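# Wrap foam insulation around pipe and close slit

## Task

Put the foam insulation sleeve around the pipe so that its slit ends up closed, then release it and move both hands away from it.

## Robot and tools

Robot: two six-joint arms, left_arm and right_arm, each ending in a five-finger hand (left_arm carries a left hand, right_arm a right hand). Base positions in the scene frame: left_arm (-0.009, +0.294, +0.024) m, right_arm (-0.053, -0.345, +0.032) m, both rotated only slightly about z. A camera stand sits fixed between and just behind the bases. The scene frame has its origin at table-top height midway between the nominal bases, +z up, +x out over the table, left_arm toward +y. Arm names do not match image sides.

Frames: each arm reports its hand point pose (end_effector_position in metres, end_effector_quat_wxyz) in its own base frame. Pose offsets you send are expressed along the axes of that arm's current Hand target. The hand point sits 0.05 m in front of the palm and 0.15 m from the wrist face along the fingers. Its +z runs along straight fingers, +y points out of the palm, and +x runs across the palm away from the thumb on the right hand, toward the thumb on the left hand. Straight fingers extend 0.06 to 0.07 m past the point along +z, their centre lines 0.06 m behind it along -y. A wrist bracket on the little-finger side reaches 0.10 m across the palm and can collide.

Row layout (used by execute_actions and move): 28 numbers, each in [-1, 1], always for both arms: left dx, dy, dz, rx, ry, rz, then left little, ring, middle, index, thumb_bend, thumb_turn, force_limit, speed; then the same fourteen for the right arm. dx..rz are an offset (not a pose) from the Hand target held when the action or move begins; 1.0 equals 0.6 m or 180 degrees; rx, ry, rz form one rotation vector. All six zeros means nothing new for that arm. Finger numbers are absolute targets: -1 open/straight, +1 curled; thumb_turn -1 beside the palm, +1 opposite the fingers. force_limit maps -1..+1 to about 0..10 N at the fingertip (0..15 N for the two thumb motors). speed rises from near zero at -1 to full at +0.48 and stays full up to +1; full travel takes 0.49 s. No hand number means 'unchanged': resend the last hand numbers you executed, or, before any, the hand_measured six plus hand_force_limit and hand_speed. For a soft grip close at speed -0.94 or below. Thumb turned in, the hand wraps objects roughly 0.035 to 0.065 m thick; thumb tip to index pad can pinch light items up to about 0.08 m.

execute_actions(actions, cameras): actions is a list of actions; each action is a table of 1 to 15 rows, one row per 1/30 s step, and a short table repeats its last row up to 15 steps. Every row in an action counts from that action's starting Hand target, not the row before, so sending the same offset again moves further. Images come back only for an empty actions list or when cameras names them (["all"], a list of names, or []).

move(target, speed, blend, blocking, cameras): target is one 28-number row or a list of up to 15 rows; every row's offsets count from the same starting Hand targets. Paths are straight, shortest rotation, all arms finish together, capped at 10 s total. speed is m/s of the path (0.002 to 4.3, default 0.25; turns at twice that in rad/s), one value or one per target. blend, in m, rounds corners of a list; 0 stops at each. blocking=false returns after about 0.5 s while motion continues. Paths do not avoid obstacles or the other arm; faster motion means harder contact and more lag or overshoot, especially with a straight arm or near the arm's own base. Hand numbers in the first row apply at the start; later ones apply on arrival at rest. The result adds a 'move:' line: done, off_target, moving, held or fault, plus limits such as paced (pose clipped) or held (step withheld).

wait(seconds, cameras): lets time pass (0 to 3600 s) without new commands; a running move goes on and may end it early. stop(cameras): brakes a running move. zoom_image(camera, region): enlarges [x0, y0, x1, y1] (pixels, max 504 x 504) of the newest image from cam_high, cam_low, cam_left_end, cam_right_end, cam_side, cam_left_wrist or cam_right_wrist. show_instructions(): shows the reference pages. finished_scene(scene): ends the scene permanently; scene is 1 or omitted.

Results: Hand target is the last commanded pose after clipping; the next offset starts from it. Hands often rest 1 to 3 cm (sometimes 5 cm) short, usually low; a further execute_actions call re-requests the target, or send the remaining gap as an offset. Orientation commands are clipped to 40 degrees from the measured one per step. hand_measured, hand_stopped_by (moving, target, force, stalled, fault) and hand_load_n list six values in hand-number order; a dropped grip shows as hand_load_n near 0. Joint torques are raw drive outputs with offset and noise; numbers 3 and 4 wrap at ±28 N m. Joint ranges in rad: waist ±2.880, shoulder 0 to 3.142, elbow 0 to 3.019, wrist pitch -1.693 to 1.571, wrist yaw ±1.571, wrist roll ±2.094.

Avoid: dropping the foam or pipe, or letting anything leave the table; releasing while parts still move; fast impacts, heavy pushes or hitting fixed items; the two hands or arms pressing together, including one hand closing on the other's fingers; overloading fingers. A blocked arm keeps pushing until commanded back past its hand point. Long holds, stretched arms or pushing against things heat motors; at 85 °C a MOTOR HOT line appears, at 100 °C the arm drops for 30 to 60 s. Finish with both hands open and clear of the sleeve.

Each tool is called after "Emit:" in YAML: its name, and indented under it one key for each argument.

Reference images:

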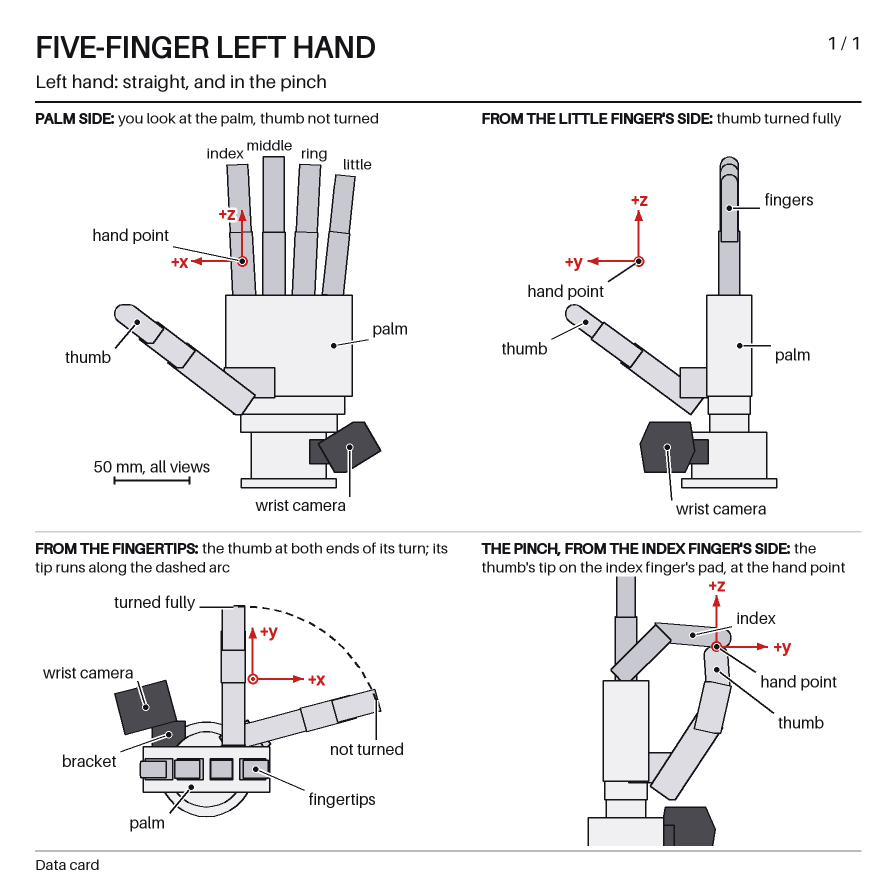

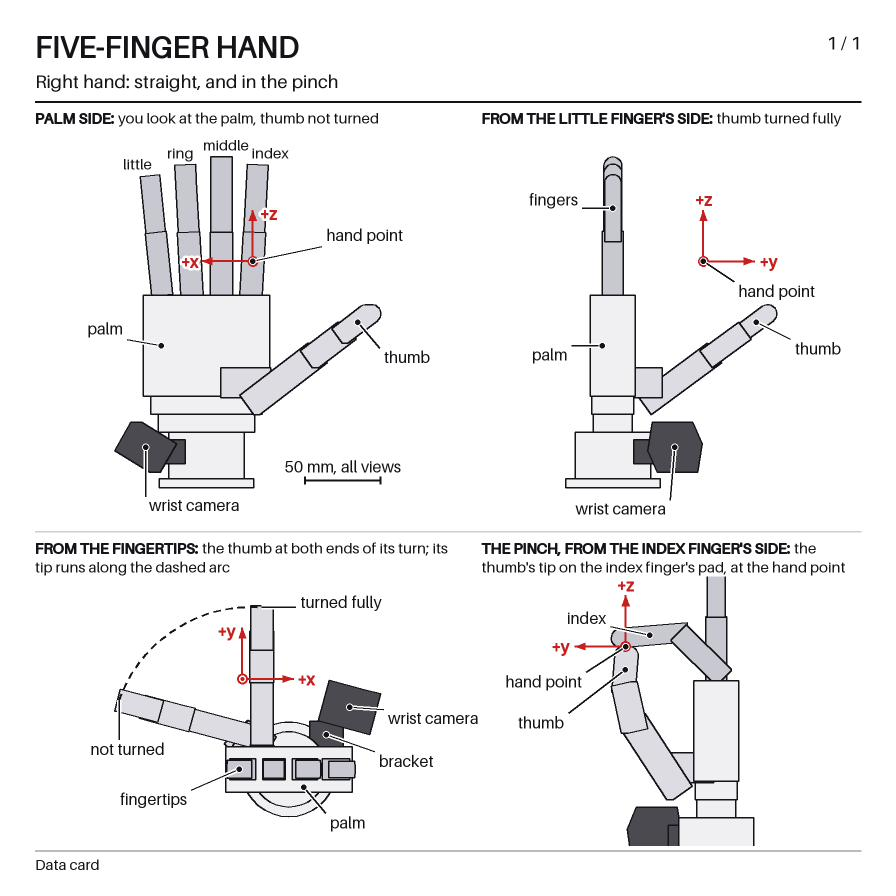

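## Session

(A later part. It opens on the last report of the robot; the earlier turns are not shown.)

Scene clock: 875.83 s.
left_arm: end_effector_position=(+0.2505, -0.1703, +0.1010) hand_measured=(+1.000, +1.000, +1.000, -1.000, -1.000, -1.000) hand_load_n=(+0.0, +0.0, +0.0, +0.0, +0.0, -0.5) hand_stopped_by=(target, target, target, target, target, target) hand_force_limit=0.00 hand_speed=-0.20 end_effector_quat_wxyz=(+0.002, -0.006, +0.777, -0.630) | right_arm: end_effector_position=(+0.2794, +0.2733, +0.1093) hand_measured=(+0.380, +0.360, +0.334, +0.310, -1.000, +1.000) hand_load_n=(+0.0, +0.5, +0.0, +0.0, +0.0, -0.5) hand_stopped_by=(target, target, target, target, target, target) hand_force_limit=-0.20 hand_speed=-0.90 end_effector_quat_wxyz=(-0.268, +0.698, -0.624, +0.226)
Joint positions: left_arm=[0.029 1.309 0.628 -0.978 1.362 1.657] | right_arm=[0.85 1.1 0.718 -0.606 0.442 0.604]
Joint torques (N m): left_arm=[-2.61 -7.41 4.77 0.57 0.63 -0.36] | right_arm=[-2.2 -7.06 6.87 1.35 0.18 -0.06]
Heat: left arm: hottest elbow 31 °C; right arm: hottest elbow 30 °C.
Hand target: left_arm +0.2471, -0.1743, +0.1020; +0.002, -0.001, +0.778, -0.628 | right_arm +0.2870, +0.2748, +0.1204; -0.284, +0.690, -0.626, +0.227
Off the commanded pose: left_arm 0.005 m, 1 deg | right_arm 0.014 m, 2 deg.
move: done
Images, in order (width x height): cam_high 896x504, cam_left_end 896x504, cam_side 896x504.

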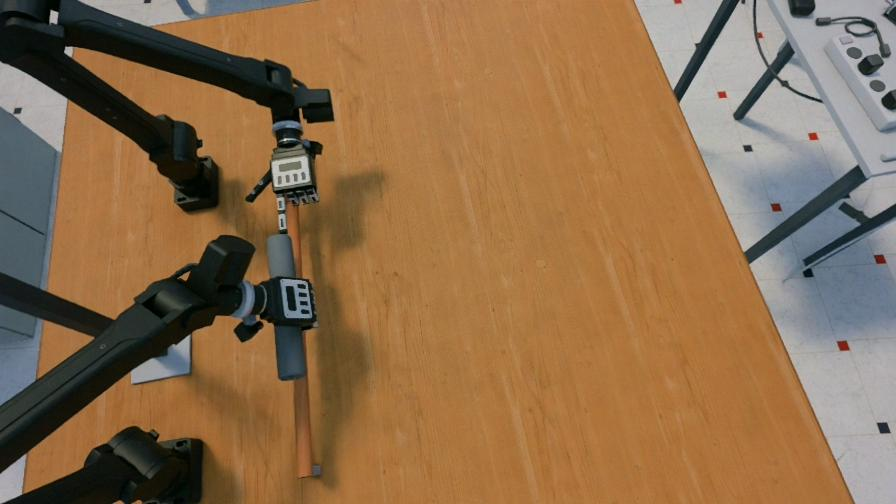

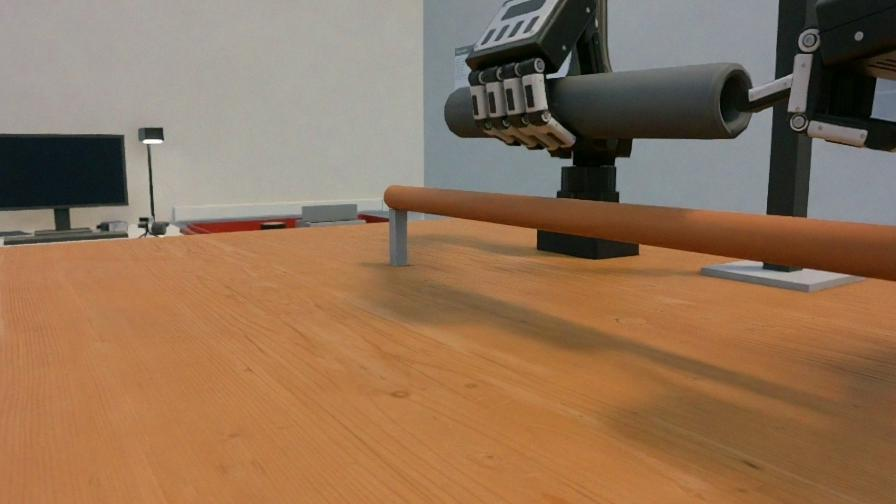

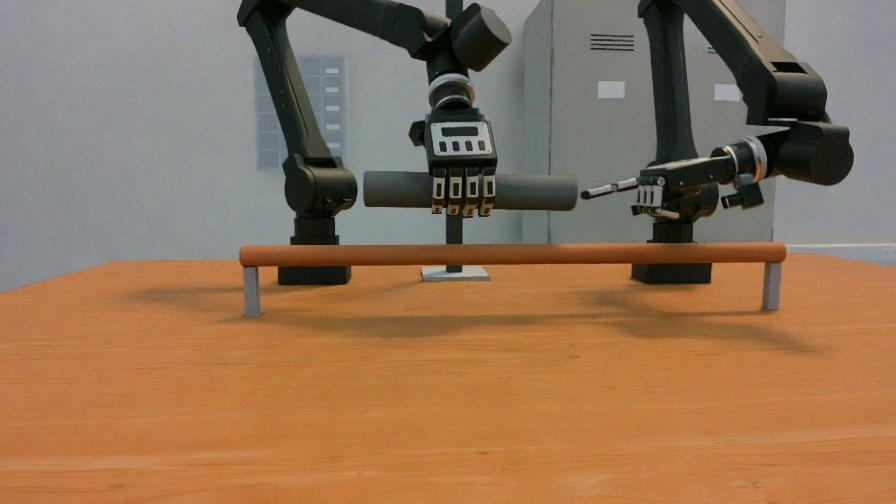

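Emit:
move:
  target:
    - [0.0133,0.0,0.015,0,0,0,1,1,1,-1,-1,-1,0,-0.2,0,0,0,0,0,0,0.38,0.36,0.335,0.31,-1,1,-0.2,-0.9]
    - [0.0133,-0.0042,0.0587,0,0,0,1,1,1,-1,-1,-1,0,-0.2,0,0,0,0,0,0,0.38,0.36,0.335,0.31,-1,1,-0.2,-0.9]
  speed: 0.04
  cameras: ["cam_high","cam_side","cam_left_end"]

Emit:
zoom_image:
  camera: "cam_high"
  region: [230, 140, 330, 260]

Emit:
zoom_image:
  camera: "cam_left_end"
  region: [680, 30, 860, 150]

Scene clock: 878.90 s.
left_arm: end_effector_position=(+0.2423, -0.2053, +0.0953) hand_measured=(+1.000, +1.000, +1.000, -1.000, -1.000, -1.000) hand_load_n=(+0.0, +0.0, +0.0, +0.0, +0.0, -0.5) hand_stopped_by=(target, target, target, target, target, target) hand_force_limit=0.00 hand_speed=-0.20 end_effector_quat_wxyz=(+0.001, -0.008, +0.778, -0.628) | right_arm: end_effector_position=(+0.2794, +0.2733, +0.1093) hand_measured=(+0.380, +0.360, +0.334, +0.310, -1.000, +1.000) hand_load_n=(+0.0, +0.0, +0.0, +0.5, +0.0, +0.0) hand_stopped_by=(target, target, target, target, target, target) hand_force_limit=-0.20 hand_speed=-0.90 end_effector_quat_wxyz=(-0.268, +0.698, -0.624, +0.226)
Joint positions: left_arm=[-0.101 1.2 0.496 -0.389 1.33 1.073] | right_arm=[0.85 1.1 0.718 -0.606 0.442 0.604]
Joint torques (N m): left_arm=[-3.02 -6.53 5.26 1.62 0.55 -0.31] | right_arm=[-2.26 -7.12 6.86 1.51 0.14 -0.04]
Heat: left arm: hottest elbow 31 °C; right arm: hottest elbow 30 °C.
Hand target: left_arm +0.2393, -0.2093, +0.0971; +0.002, -0.001, +0.778, -0.628 | right_arm +0.2870, +0.2748, +0.1204; -0.284, +0.690, -0.626, +0.227
Off the commanded pose: left_arm 0.005 m, 1 deg | right_arm 0.014 m, 2 deg.
move: done
Images, in order (width x height): cam_high 896x504, cam_left_end 896x504, cam_side 896x504.

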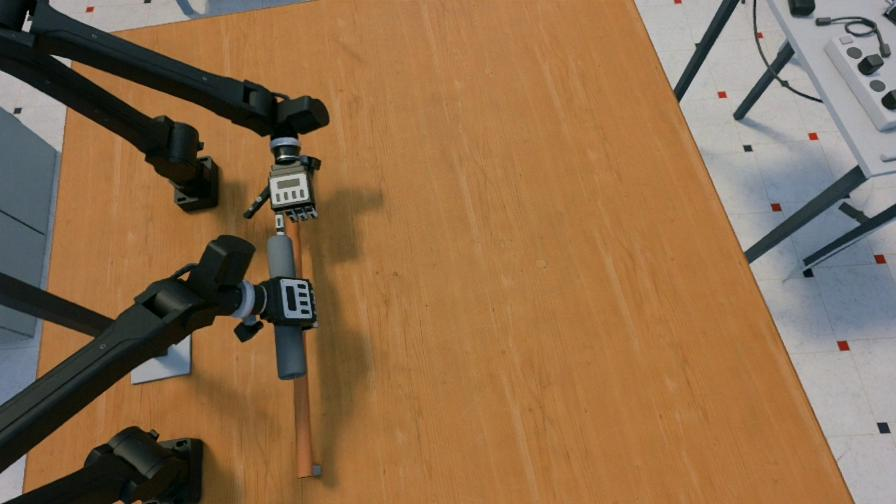

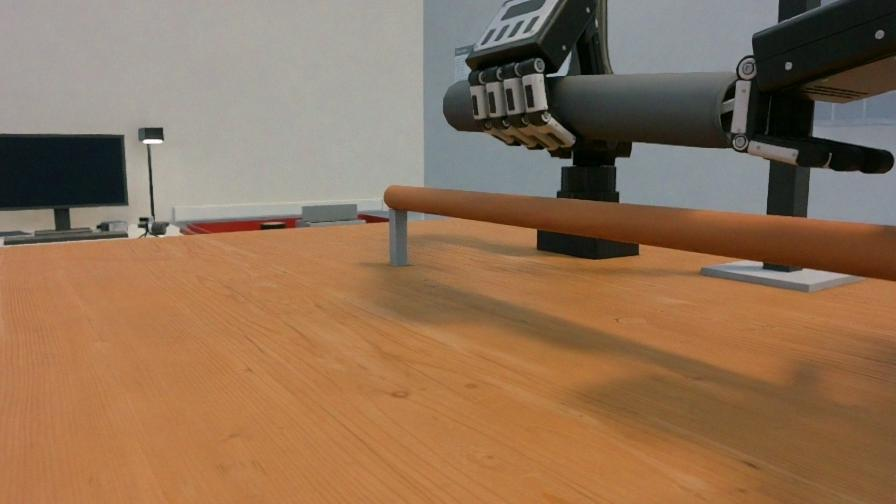

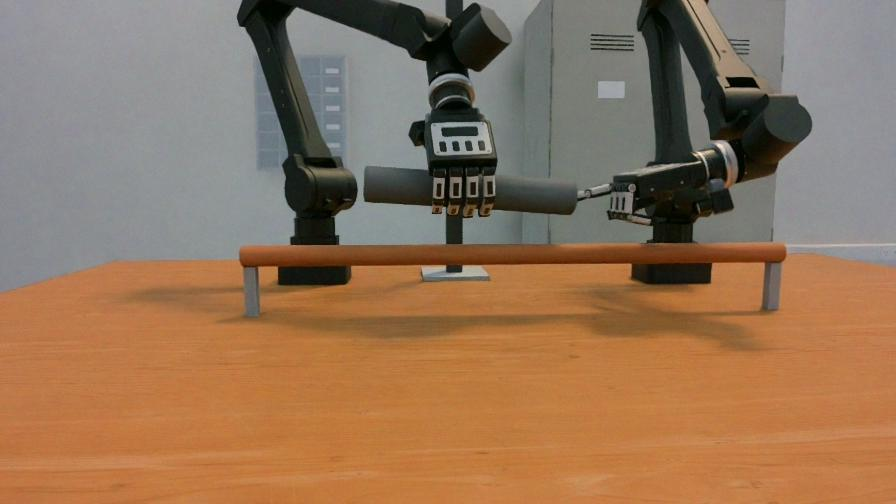

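Scaled by 4.200.

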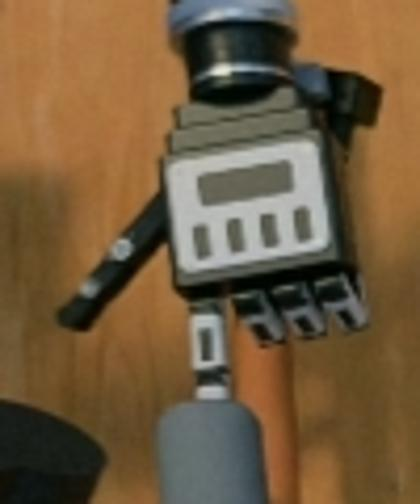

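Scaled by 2.800.

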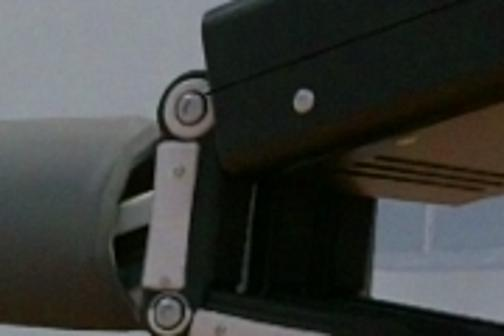

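Emit:
move:
  target: [0,0.0326,0.007,0,0,0,1,1,1,-1,-1,-1,0,-0.2,0.0018,0.0282,0.0307,0,0,0,0.38,0.36,0.335,0.31,-1,1,-0.2,-0.9]
  speed: 0.04
  cameras: ["cam_high","cam_side","cam_left_end","cam_right_end"]

Emit:
zoom_image:
  camera: "cam_side"
  region: [340, 130, 740, 280]

Emit:
zoom_image:
  camera: "cam_left_end"
  region: [680, 40, 860, 190]

Scene clock: 880.90 s.
left_arm: end_effector_position=(+0.2432, -0.2054, +0.0811) hand_measured=(+1.000, +1.000, +1.000, -1.000, -1.000, -1.000) hand_load_n=(+0.0, +0.0, +0.0, +0.0, +0.0, +0.0) hand_stopped_by=(target, target, target, target, target, target) hand_force_limit=0.00 hand_speed=-0.20 end_effector_quat_wxyz=(+0.011, -0.001, +0.778, -0.629) | right_arm: end_effector_position=(+0.2796, +0.2735, +0.0938) hand_measured=(+0.380, +0.360, +0.334, +0.310, -1.000, +1.000) hand_load_n=(+0.0, +0.0, +0.0, +0.0, +0.0, +0.0) hand_stopped_by=(target, target, target, target, target, target) hand_force_limit=-0.20 hand_speed=-0.90 end_effector_quat_wxyz=(-0.280, +0.694, -0.624, +0.226)
Joint positions: left_arm=[-0.101 1.232 0.468 -0.304 1.329 1.072] | right_arm=[0.85 1.107 0.669 -0.525 0.442 0.604]
Joint torques (N m): left_arm=[-2.78 -4.37 4.92 1.61 0.57 -0.33] | right_arm=[-2.67 -4.72 6.86 1.47 0.14 -0.02]
Heat: left arm: hottest elbow 31 °C; right arm: hottest elbow 30 °C.
Hand target: left_arm +0.2394, -0.2093, +0.0771; +0.002, -0.001, +0.778, -0.628 | right_arm +0.2871, +0.2747, +0.0955; -0.284, +0.690, -0.626, +0.227
Off the commanded pose: left_arm 0.007 m, 1 deg | right_arm 0.008 m, 1 deg.
move: done
Images, in order (width x height): cam_high 896x504, cam_left_end 896x504, cam_right_end 896x504, cam_side 896x504.

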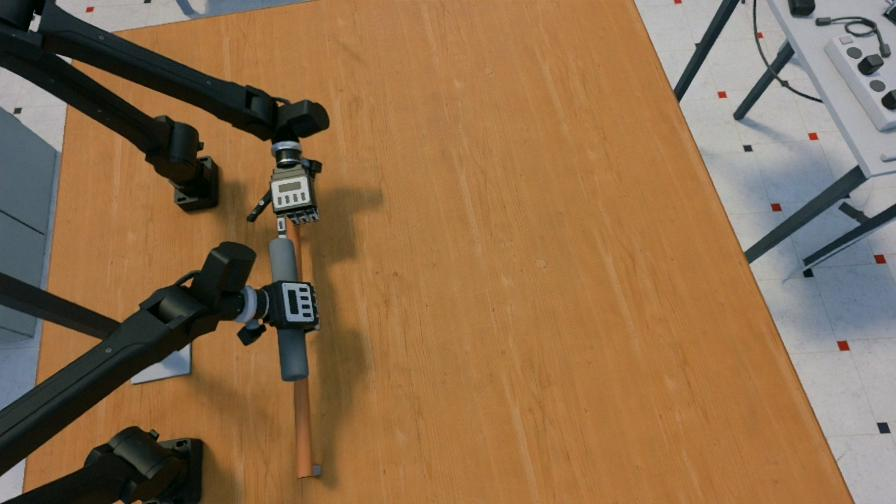

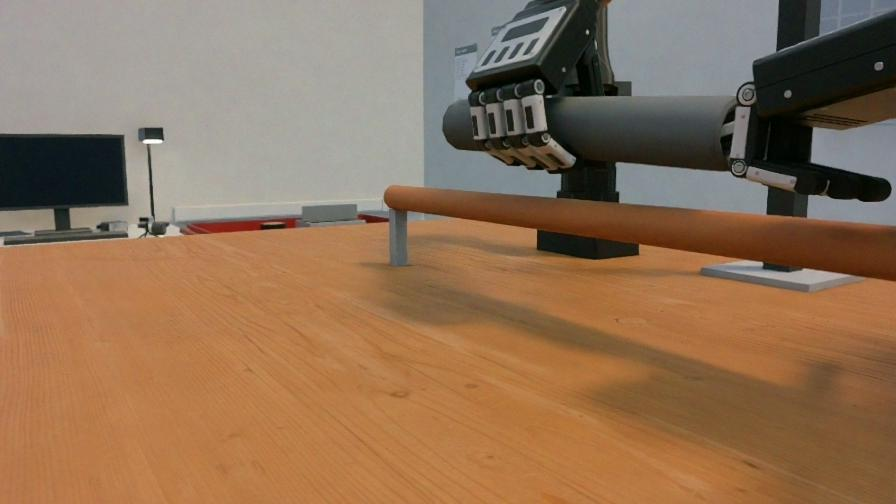

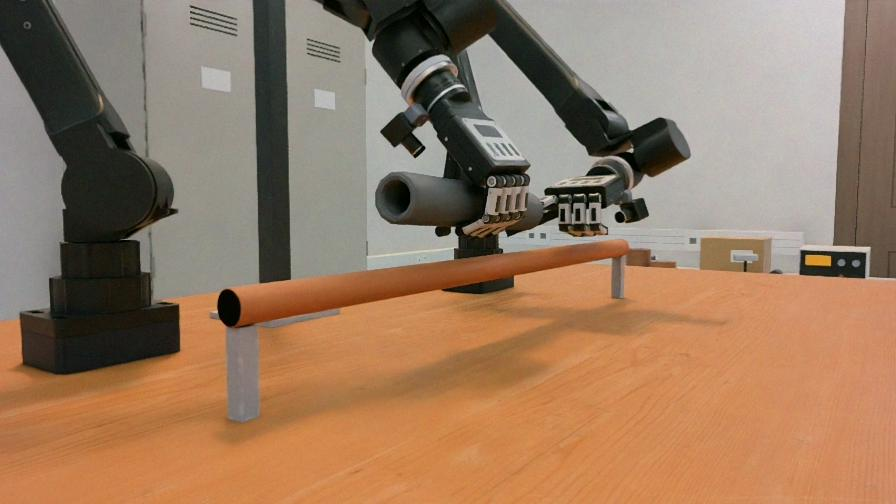

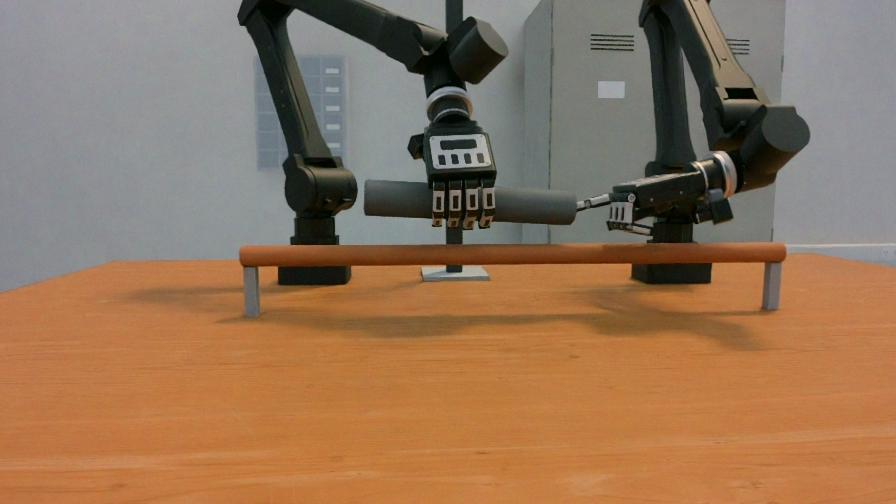

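Scaled by 1.260.

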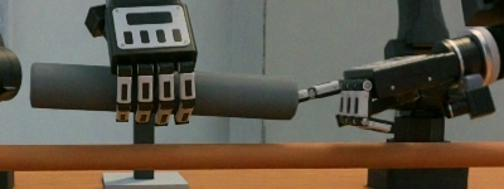

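Scaled by 2.800.

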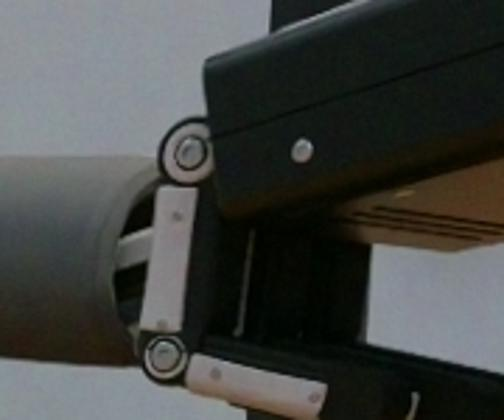

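Emit:
move:
  target: [0,0.0326,0.007,0,0,0,1,1,1,-1,-1,-1,0,-0.2,0.0014,0.0226,0.0246,0,0,0,0.38,0.36,0.335,0.31,-1,1,-0.2,-0.9]
  speed: 0.04
  cameras: ["cam_high","cam_side","cam_left_end","cam_left_wrist"]

Emit:
zoom_image:
  camera: "cam_side"
  region: [340, 130, 740, 280]

Emit:
zoom_image:
  camera: "cam_left_end"
  region: [680, 80, 860, 230]

Scene clock: 882.23 s.
left_arm: end_effector_position=(+0.2436, -0.2055, +0.0611) hand_measured=(+1.000, +1.000, +1.000, -1.000, -1.000, -1.000) hand_load_n=(+0.0, +0.0, +0.0, +0.0, +0.0, -0.5) hand_stopped_by=(target, target, target, target, target, target) hand_force_limit=0.00 hand_speed=-0.20 end_effector_quat_wxyz=(+0.011, -0.001, +0.778, -0.629) | right_arm: end_effector_position=(+0.2797, +0.2737, +0.0739) hand_measured=(+0.380, +0.360, +0.334, +0.310, -1.000, +1.000) hand_load_n=(+0.0, +0.0, +0.0, +0.5, +0.0, +0.0) hand_stopped_by=(target, target, target, target, target, target) hand_force_limit=-0.20 hand_speed=-0.90 end_effector_quat_wxyz=(-0.280, +0.694, -0.624, +0.226)
Joint positions: left_arm=[-0.101 1.296 0.444 -0.216 1.329 1.071] | right_arm=[0.85 1.139 0.633 -0.456 0.442 0.604]
Joint torques (N m): left_arm=[-2.9 -4.72 4.42 1.65 0.56 -0.33] | right_arm=[-2.67 -5.19 6.49 1.52 0.15 -0.05]
Heat: left arm: hottest elbow 31 °C; right arm: hottest elbow 30 °C.
Hand target: left_arm +0.2392, -0.2092, +0.0570; +0.002, -0.001, +0.778, -0.628 | right_arm +0.2870, +0.2748, +0.0754; -0.285, +0.690, -0.626, +0.227
Off the commanded pose: left_arm 0.007 m, 1 deg | right_arm 0.008 m, 1 deg.
move: done
Images, in order (width x height): cam_high 896x504, cam_left_end 896x504, cam_side 896x504, cam_left_wrist 672x504.

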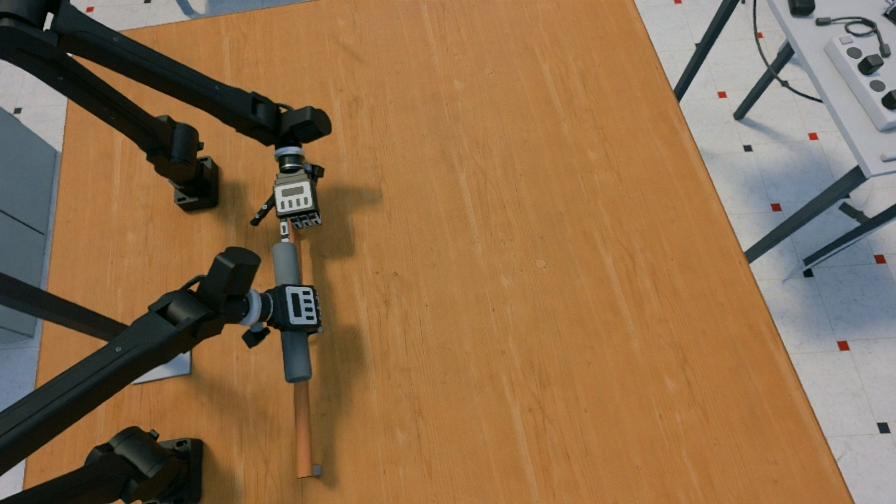

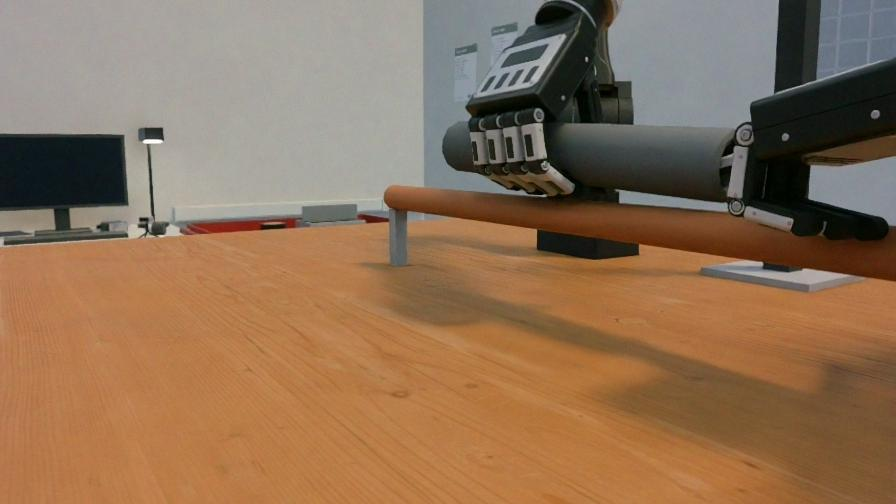

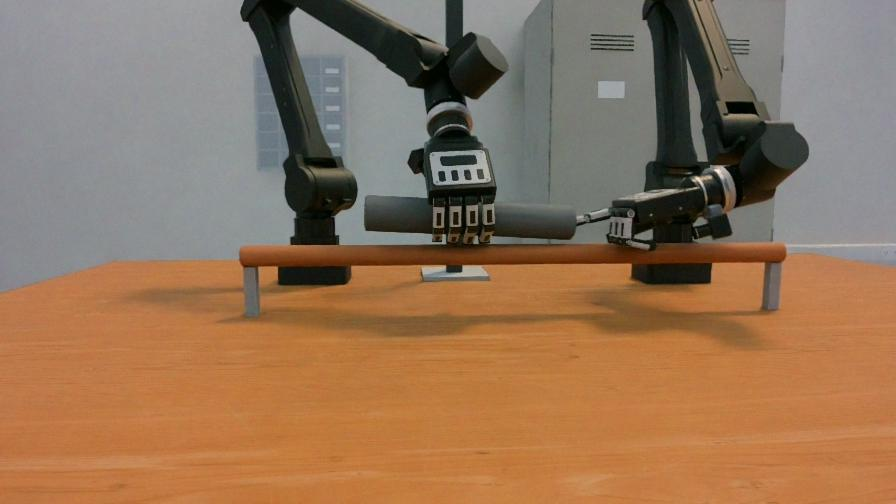

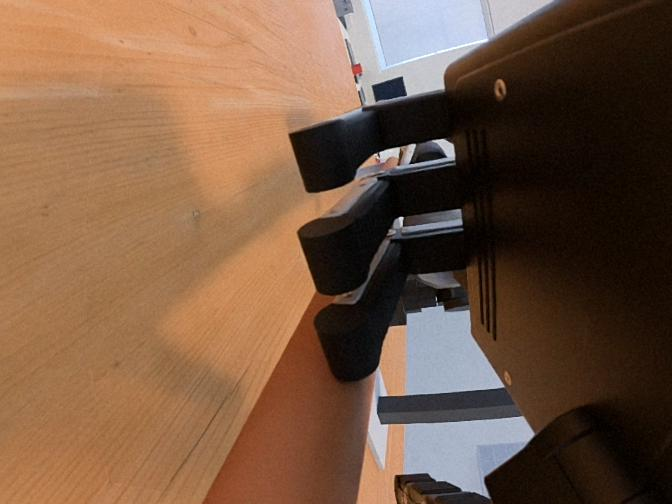

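Scaled by 1.260.

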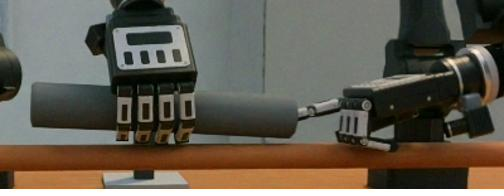

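Scaled by 2.800.

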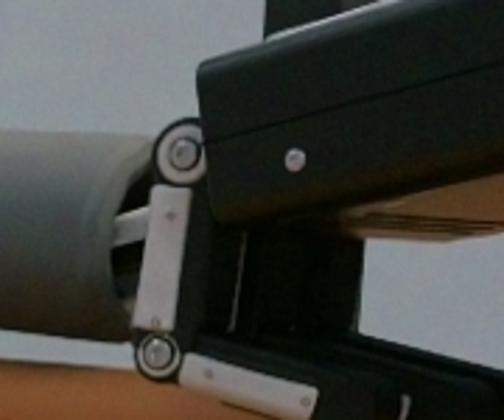

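Emit:
move:
  target: [-0.0142,0,0,0,0.0141,0.003,1,1,1,-1,-1,-1,0,-0.2,0,0,0,0.0006,0.0098,0.0106,0.38,0.36,0.335,0.31,-1,1,-0.2,-0.9]
  speed: 0.04
  cameras: ["cam_high","cam_side"]

Emit:
zoom_image:
  camera: "cam_high"
  region: [230, 180, 370, 400]

Scene clock: 884.17 s.
left_arm: end_effector_position=(+0.2434, -0.2051, +0.0555) hand_measured=(+1.000, +1.000, +1.000, -1.000, -1.000, -1.000) hand_load_n=(+0.0, +0.0, +0.0, -0.5, +0.0, +0.0) hand_stopped_by=(target, target, target, target, target, target) hand_force_limit=0.00 hand_speed=-0.20 end_effector_quat_wxyz=(-0.007, +0.009, +0.778, -0.629) | right_arm: end_effector_position=(+0.2839, +0.2717, +0.0731) hand_measured=(+0.380, +0.360, +0.334, +0.310, -1.000, +1.000) hand_load_n=(+0.0, +0.0, +0.0, +0.0, +0.0, +0.0) hand_stopped_by=(target, target, target, target, target, target) hand_force_limit=-0.20 hand_speed=-0.90 end_effector_quat_wxyz=(-0.280, +0.678, -0.638, +0.233)
Joint positions: left_arm=[-0.101 1.352 0.488 -0.355 1.345 1.21] | right_arm=[0.85 1.145 0.633 -0.456 0.469 0.642]
Joint torques (N m): left_arm=[-3.02 -4.72 6.35 -0.09 0.67 -0.1] | right_arm=[-1.32 -5.3 7.09 0.53 0.38 0.14]
Heat: left arm: hottest elbow 31 °C; right arm: hottest elbow 30 °C.
Hand target: left_arm +0.2479, -0.2092, +0.0570; -0.012, +0.017, +0.778, -0.628 | right_arm +0.2871, +0.2747, +0.0754; -0.279, +0.675, -0.641, +0.234
Off the commanded pose: left_arm 0.006 m, 1 deg | right_arm 0.005 m, 0 deg.
move: done

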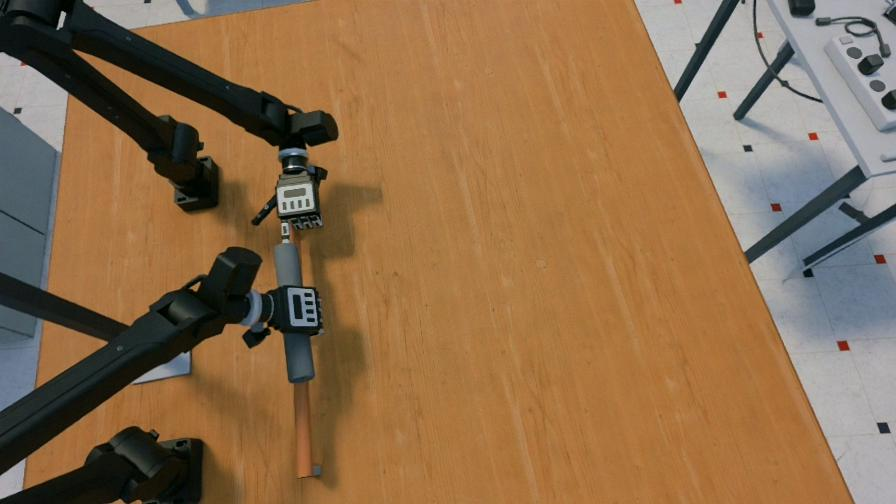

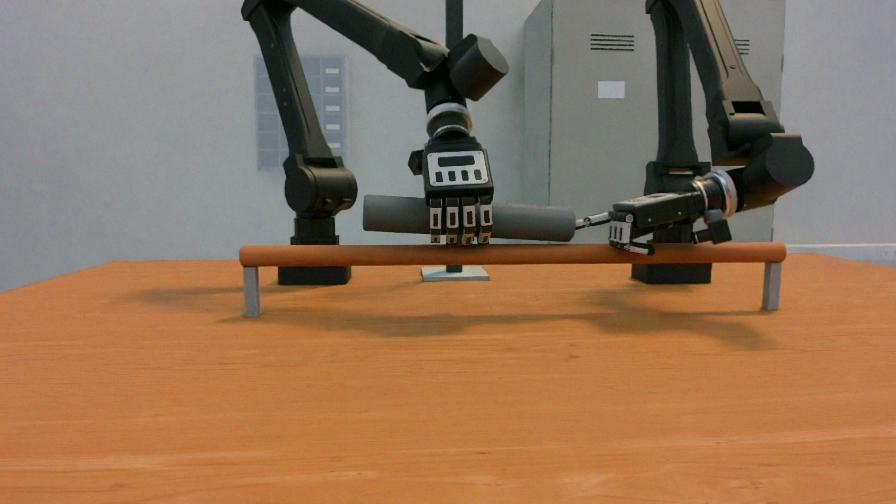

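Scaled by 2.291.

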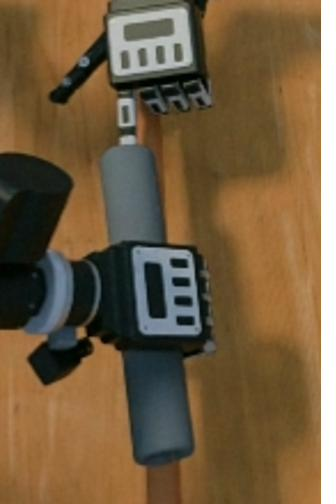

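Emit:
move:
  target: [-0.0133,0.0002,-0.0005,0,0.0081,0.0018,1,1,1,-1,-1,-1,0,-0.2,0,0,0,0.001,0.0158,0.0171,0.38,0.36,0.335,0.31,-1,1,-0.2,-0.9]
  speed: 0.04
  cameras: ["cam_high","cam_side"]

Emit:
zoom_image:
  camera: "cam_high"
  region: [230, 180, 370, 400]

Scene clock: 886.60 s.
left_arm: end_effector_position=(+0.2456, -0.2046, +0.0527) hand_measured=(+1.000, +1.000, +1.000, -1.000, -1.000, -1.000) hand_load_n=(+0.0, +0.0, +0.0, +0.0, +0.0, -0.5) hand_stopped_by=(target, target, target, target, target, target) hand_force_limit=0.00 hand_speed=-0.20 end_effector_quat_wxyz=(-0.023, +0.013, +0.779, -0.627) | right_arm: end_effector_position=(+0.2842, +0.2638, +0.0681) hand_measured=(+0.380, +0.360, +0.334, +0.310, -1.000, +1.000) hand_load_n=(+0.0, +0.0, +0.0, +0.0, +0.0, +0.0) hand_stopped_by=(target, target, target, target, target, target) hand_force_limit=-0.20 hand_speed=-0.90 end_effector_quat_wxyz=(-0.266, +0.650, -0.668, +0.245)
Joint positions: left_arm=[-0.101 1.402 0.537 -0.491 1.352 1.331] | right_arm=[0.858 1.155 0.633 -0.496 0.521 0.734]
Joint torques (N m): left_arm=[-2.73 -5.71 6.84 -0.13 0.77 -0.06] | right_arm=[-0.09 -4.95 8.06 0.2 0.39 0.08]
Heat: left arm: hottest elbow 30 °C; right arm: hottest elbow 30 °C.
Hand target: left_arm +0.2558, -0.2092, +0.0570; -0.021, +0.027, +0.778, -0.628 | right_arm +0.2870, +0.2747, +0.0753; -0.270, +0.652, -0.666, +0.244
Off the commanded pose: left_arm 0.012 m, 2 deg | right_arm 0.013 m, 1 deg.
move: off_target (left_arm, right_arm)

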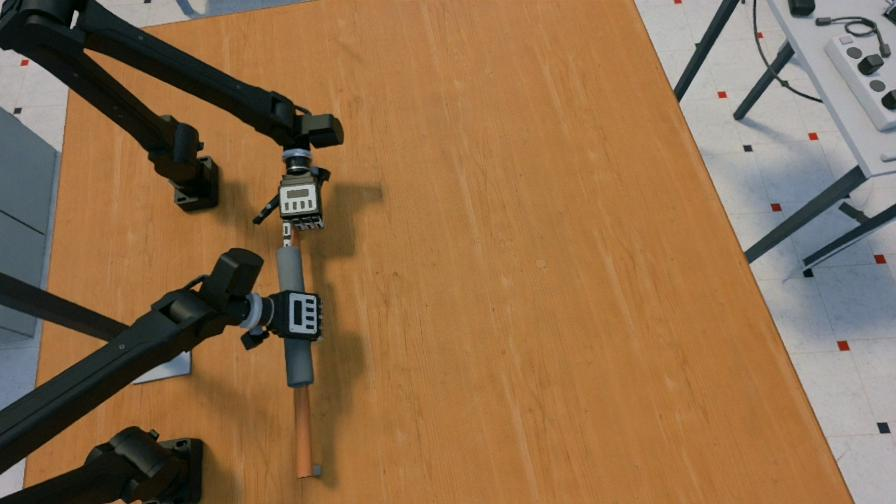

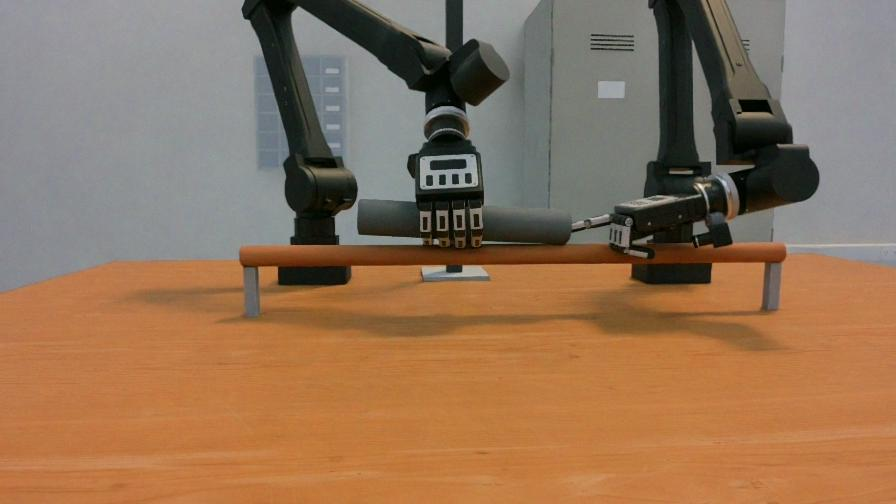

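Scaled by 2.291.

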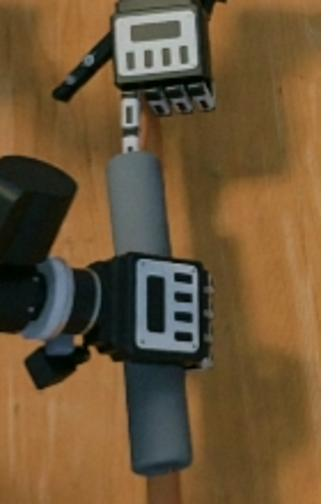

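Emit:
move:
  target: [0,0,0,0,0,0,1,1,1,-1,-1,-1,0,-0.2,-0.0083,0.0052,-0.0043,0.0006,0.009,0.0098,0.38,0.36,0.335,0.31,-1,1,-0.2,-0.9]
  speed: 0.04
  cameras: ["cam_high","cam_side"]

Emit:
zoom_image:
  camera: "cam_high"
  region: [230, 180, 370, 400]

Scene clock: 888.07 s.
left_arm: end_effector_position=(+0.2454, -0.2046, +0.0526) hand_measured=(+1.000, +1.000, +1.000, -1.000, -1.000, -1.000) hand_load_n=(+0.0, +0.0, +0.0, +0.0, +0.0, +0.0) hand_stopped_by=(target, target, target, target, target, target) hand_force_limit=0.00 hand_speed=-0.20 end_effector_quat_wxyz=(-0.023, +0.013, +0.779, -0.627) | right_arm: end_effector_position=(+0.2836, +0.2644, +0.0683) hand_measured=(+0.380, +0.360, +0.334, +0.310, -1.000, +1.000) hand_load_n=(+0.5, +0.0, +1.0, +0.0, +0.0, -0.5) hand_stopped_by=(target, target, target, target, target, target) hand_force_limit=-0.20 hand_speed=-0.90 end_effector_quat_wxyz=(-0.260, +0.633, -0.683, +0.256)
Joint positions: left_arm=[-0.101 1.402 0.537 -0.493 1.352 1.334] | right_arm=[0.88 1.168 0.646 -0.532 0.567 0.802]
Joint torques (N m): left_arm=[-2.61 -5.66 6.87 -0.21 0.75 -0.06] | right_arm=[0.26 -4.95 8.24 -0.05 0.1 0.14]
Heat: left arm: hottest elbow 30 °C; right arm: hottest elbow 30 °C.
Hand target: left_arm +0.2559, -0.2092, +0.0570; -0.021, +0.027, +0.778, -0.628 | right_arm +0.2831, +0.2798, +0.0755; -0.265, +0.637, -0.679, +0.249
Off the commanded pose: left_arm 0.012 m, 2 deg | right_arm 0.017 m, 1 deg.
move: off_target (right_arm)

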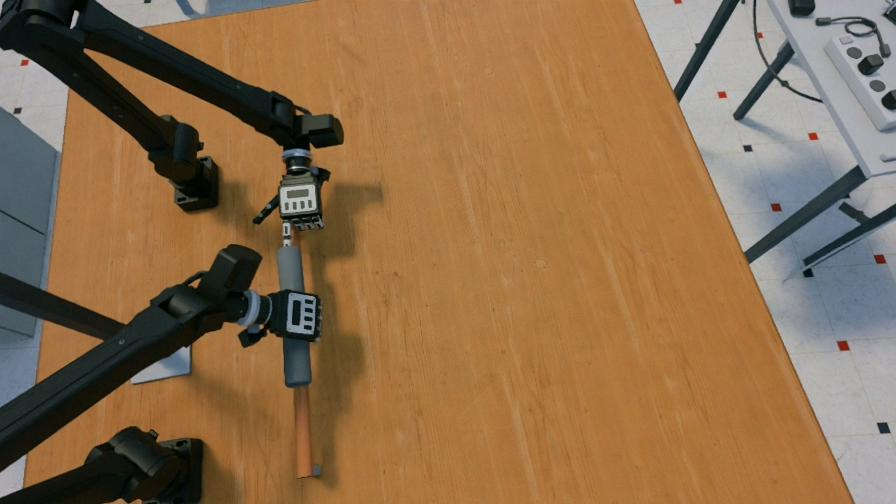

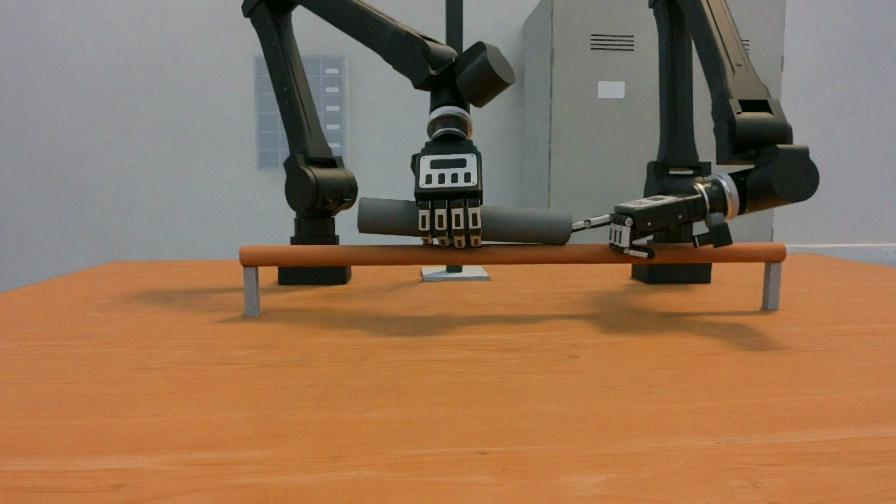

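Scaled by 2.291.

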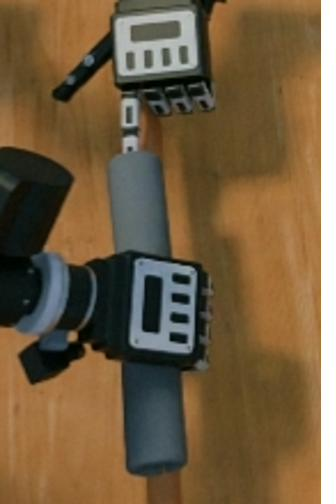

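Emit:
wait:
  seconds: 0.1
  cameras: ["cam_right_end","cam_left_end","cam_left_wrist"]

Emit:
zoom_image:
  camera: "cam_right_end"
  region: [370, 170, 470, 260]

Emit:
zoom_image:
  camera: "cam_left_end"
  region: [680, 100, 820, 230]

Scene clock: 888.50 s.
left_arm: end_effector_position=(+0.2454, -0.2046, +0.0526) hand_measured=(+1.000, +1.000, +1.000, -1.000, -1.000, -1.000) hand_load_n=(+0.0, +0.0, +0.0, +0.0, +0.0, +0.0) hand_stopped_by=(target, target, target, target, target, target) hand_force_limit=0.00 hand_speed=-0.20 end_effector_quat_wxyz=(-0.023, +0.013, +0.779, -0.627) | right_arm: end_effector_position=(+0.2836, +0.2644, +0.0684) hand_measured=(+0.380, +0.360, +0.334, +0.310, -1.000, +1.000) hand_load_n=(+0.5, +0.0, +1.5, +0.0, +0.0, -0.5) hand_stopped_by=(target, target, target, target, target, target) hand_force_limit=-0.20 hand_speed=-0.90 end_effector_quat_wxyz=(-0.260, +0.633, -0.683, +0.256)
Joint positions: left_arm=[-0.101 1.402 0.537 -0.493 1.352 1.334] | right_arm=[0.88 1.168 0.646 -0.532 0.567 0.802]
Joint torques (N m): left_arm=[-2.49 -5.77 6.93 -0.09 0.76 -0.04] | right_arm=[0.62 -4.89 8.21 0.05 0.12 0.13]
Heat: left arm: hottest elbow 30 °C; right arm: hottest elbow 30 °C.
Hand target: left_arm +0.2559, -0.2092, +0.0570; -0.021, +0.027, +0.778, -0.628 | right_arm +0.2831, +0.2799, +0.0755; -0.265, +0.637, -0.679, +0.249
Off the commanded pose: left_arm 0.012 m, 2 deg | right_arm 0.017 m, 1 deg.
wait: 0.10 s; at rest from the start
Images, in order (width x height): cam_left_end 896x504, cam_right_end 896x504, cam_left_wrist 672x504.

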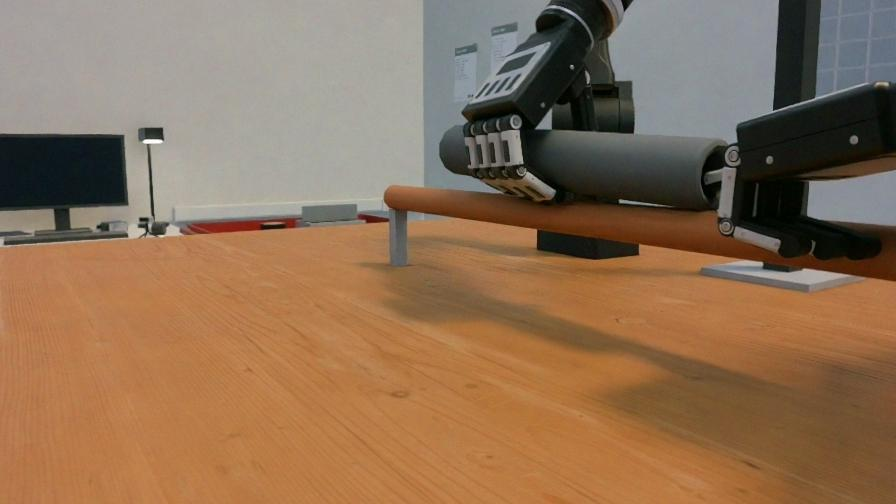

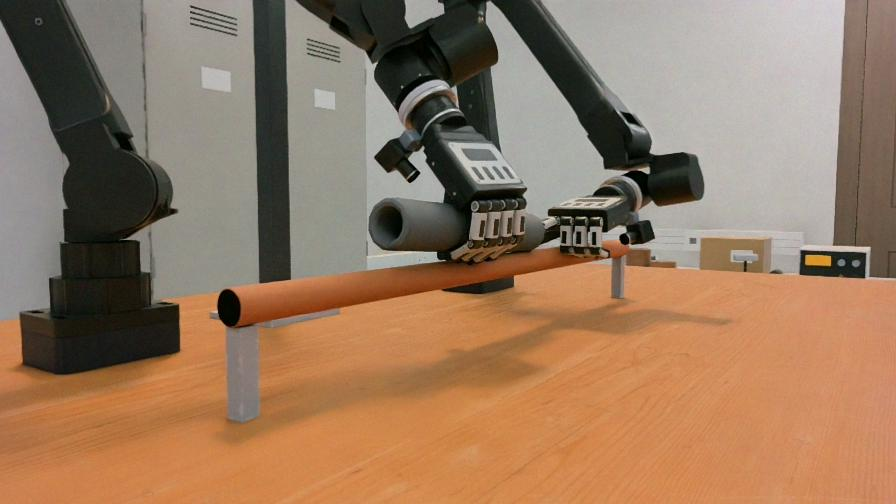

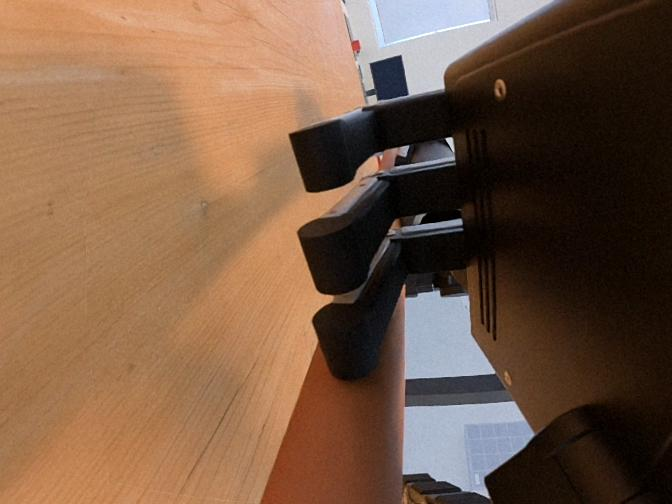

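Scaled by 5.040.

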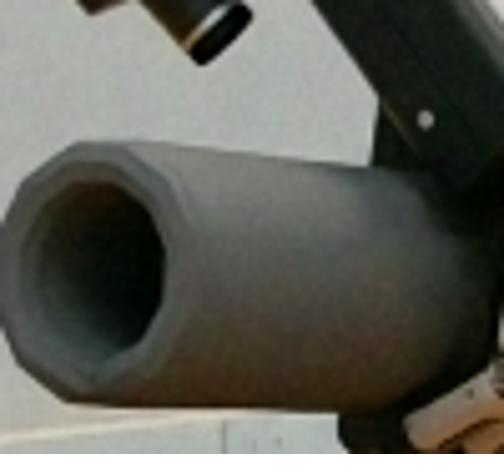

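Scaled by 3.600.

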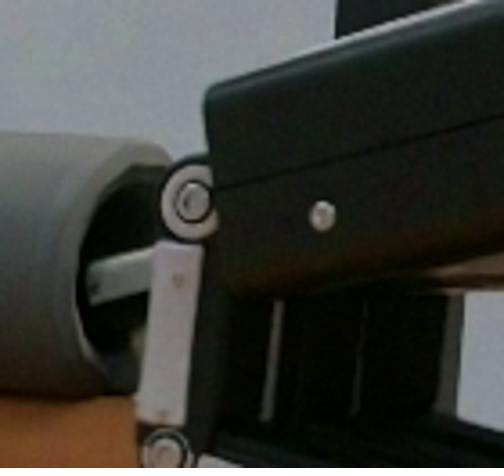

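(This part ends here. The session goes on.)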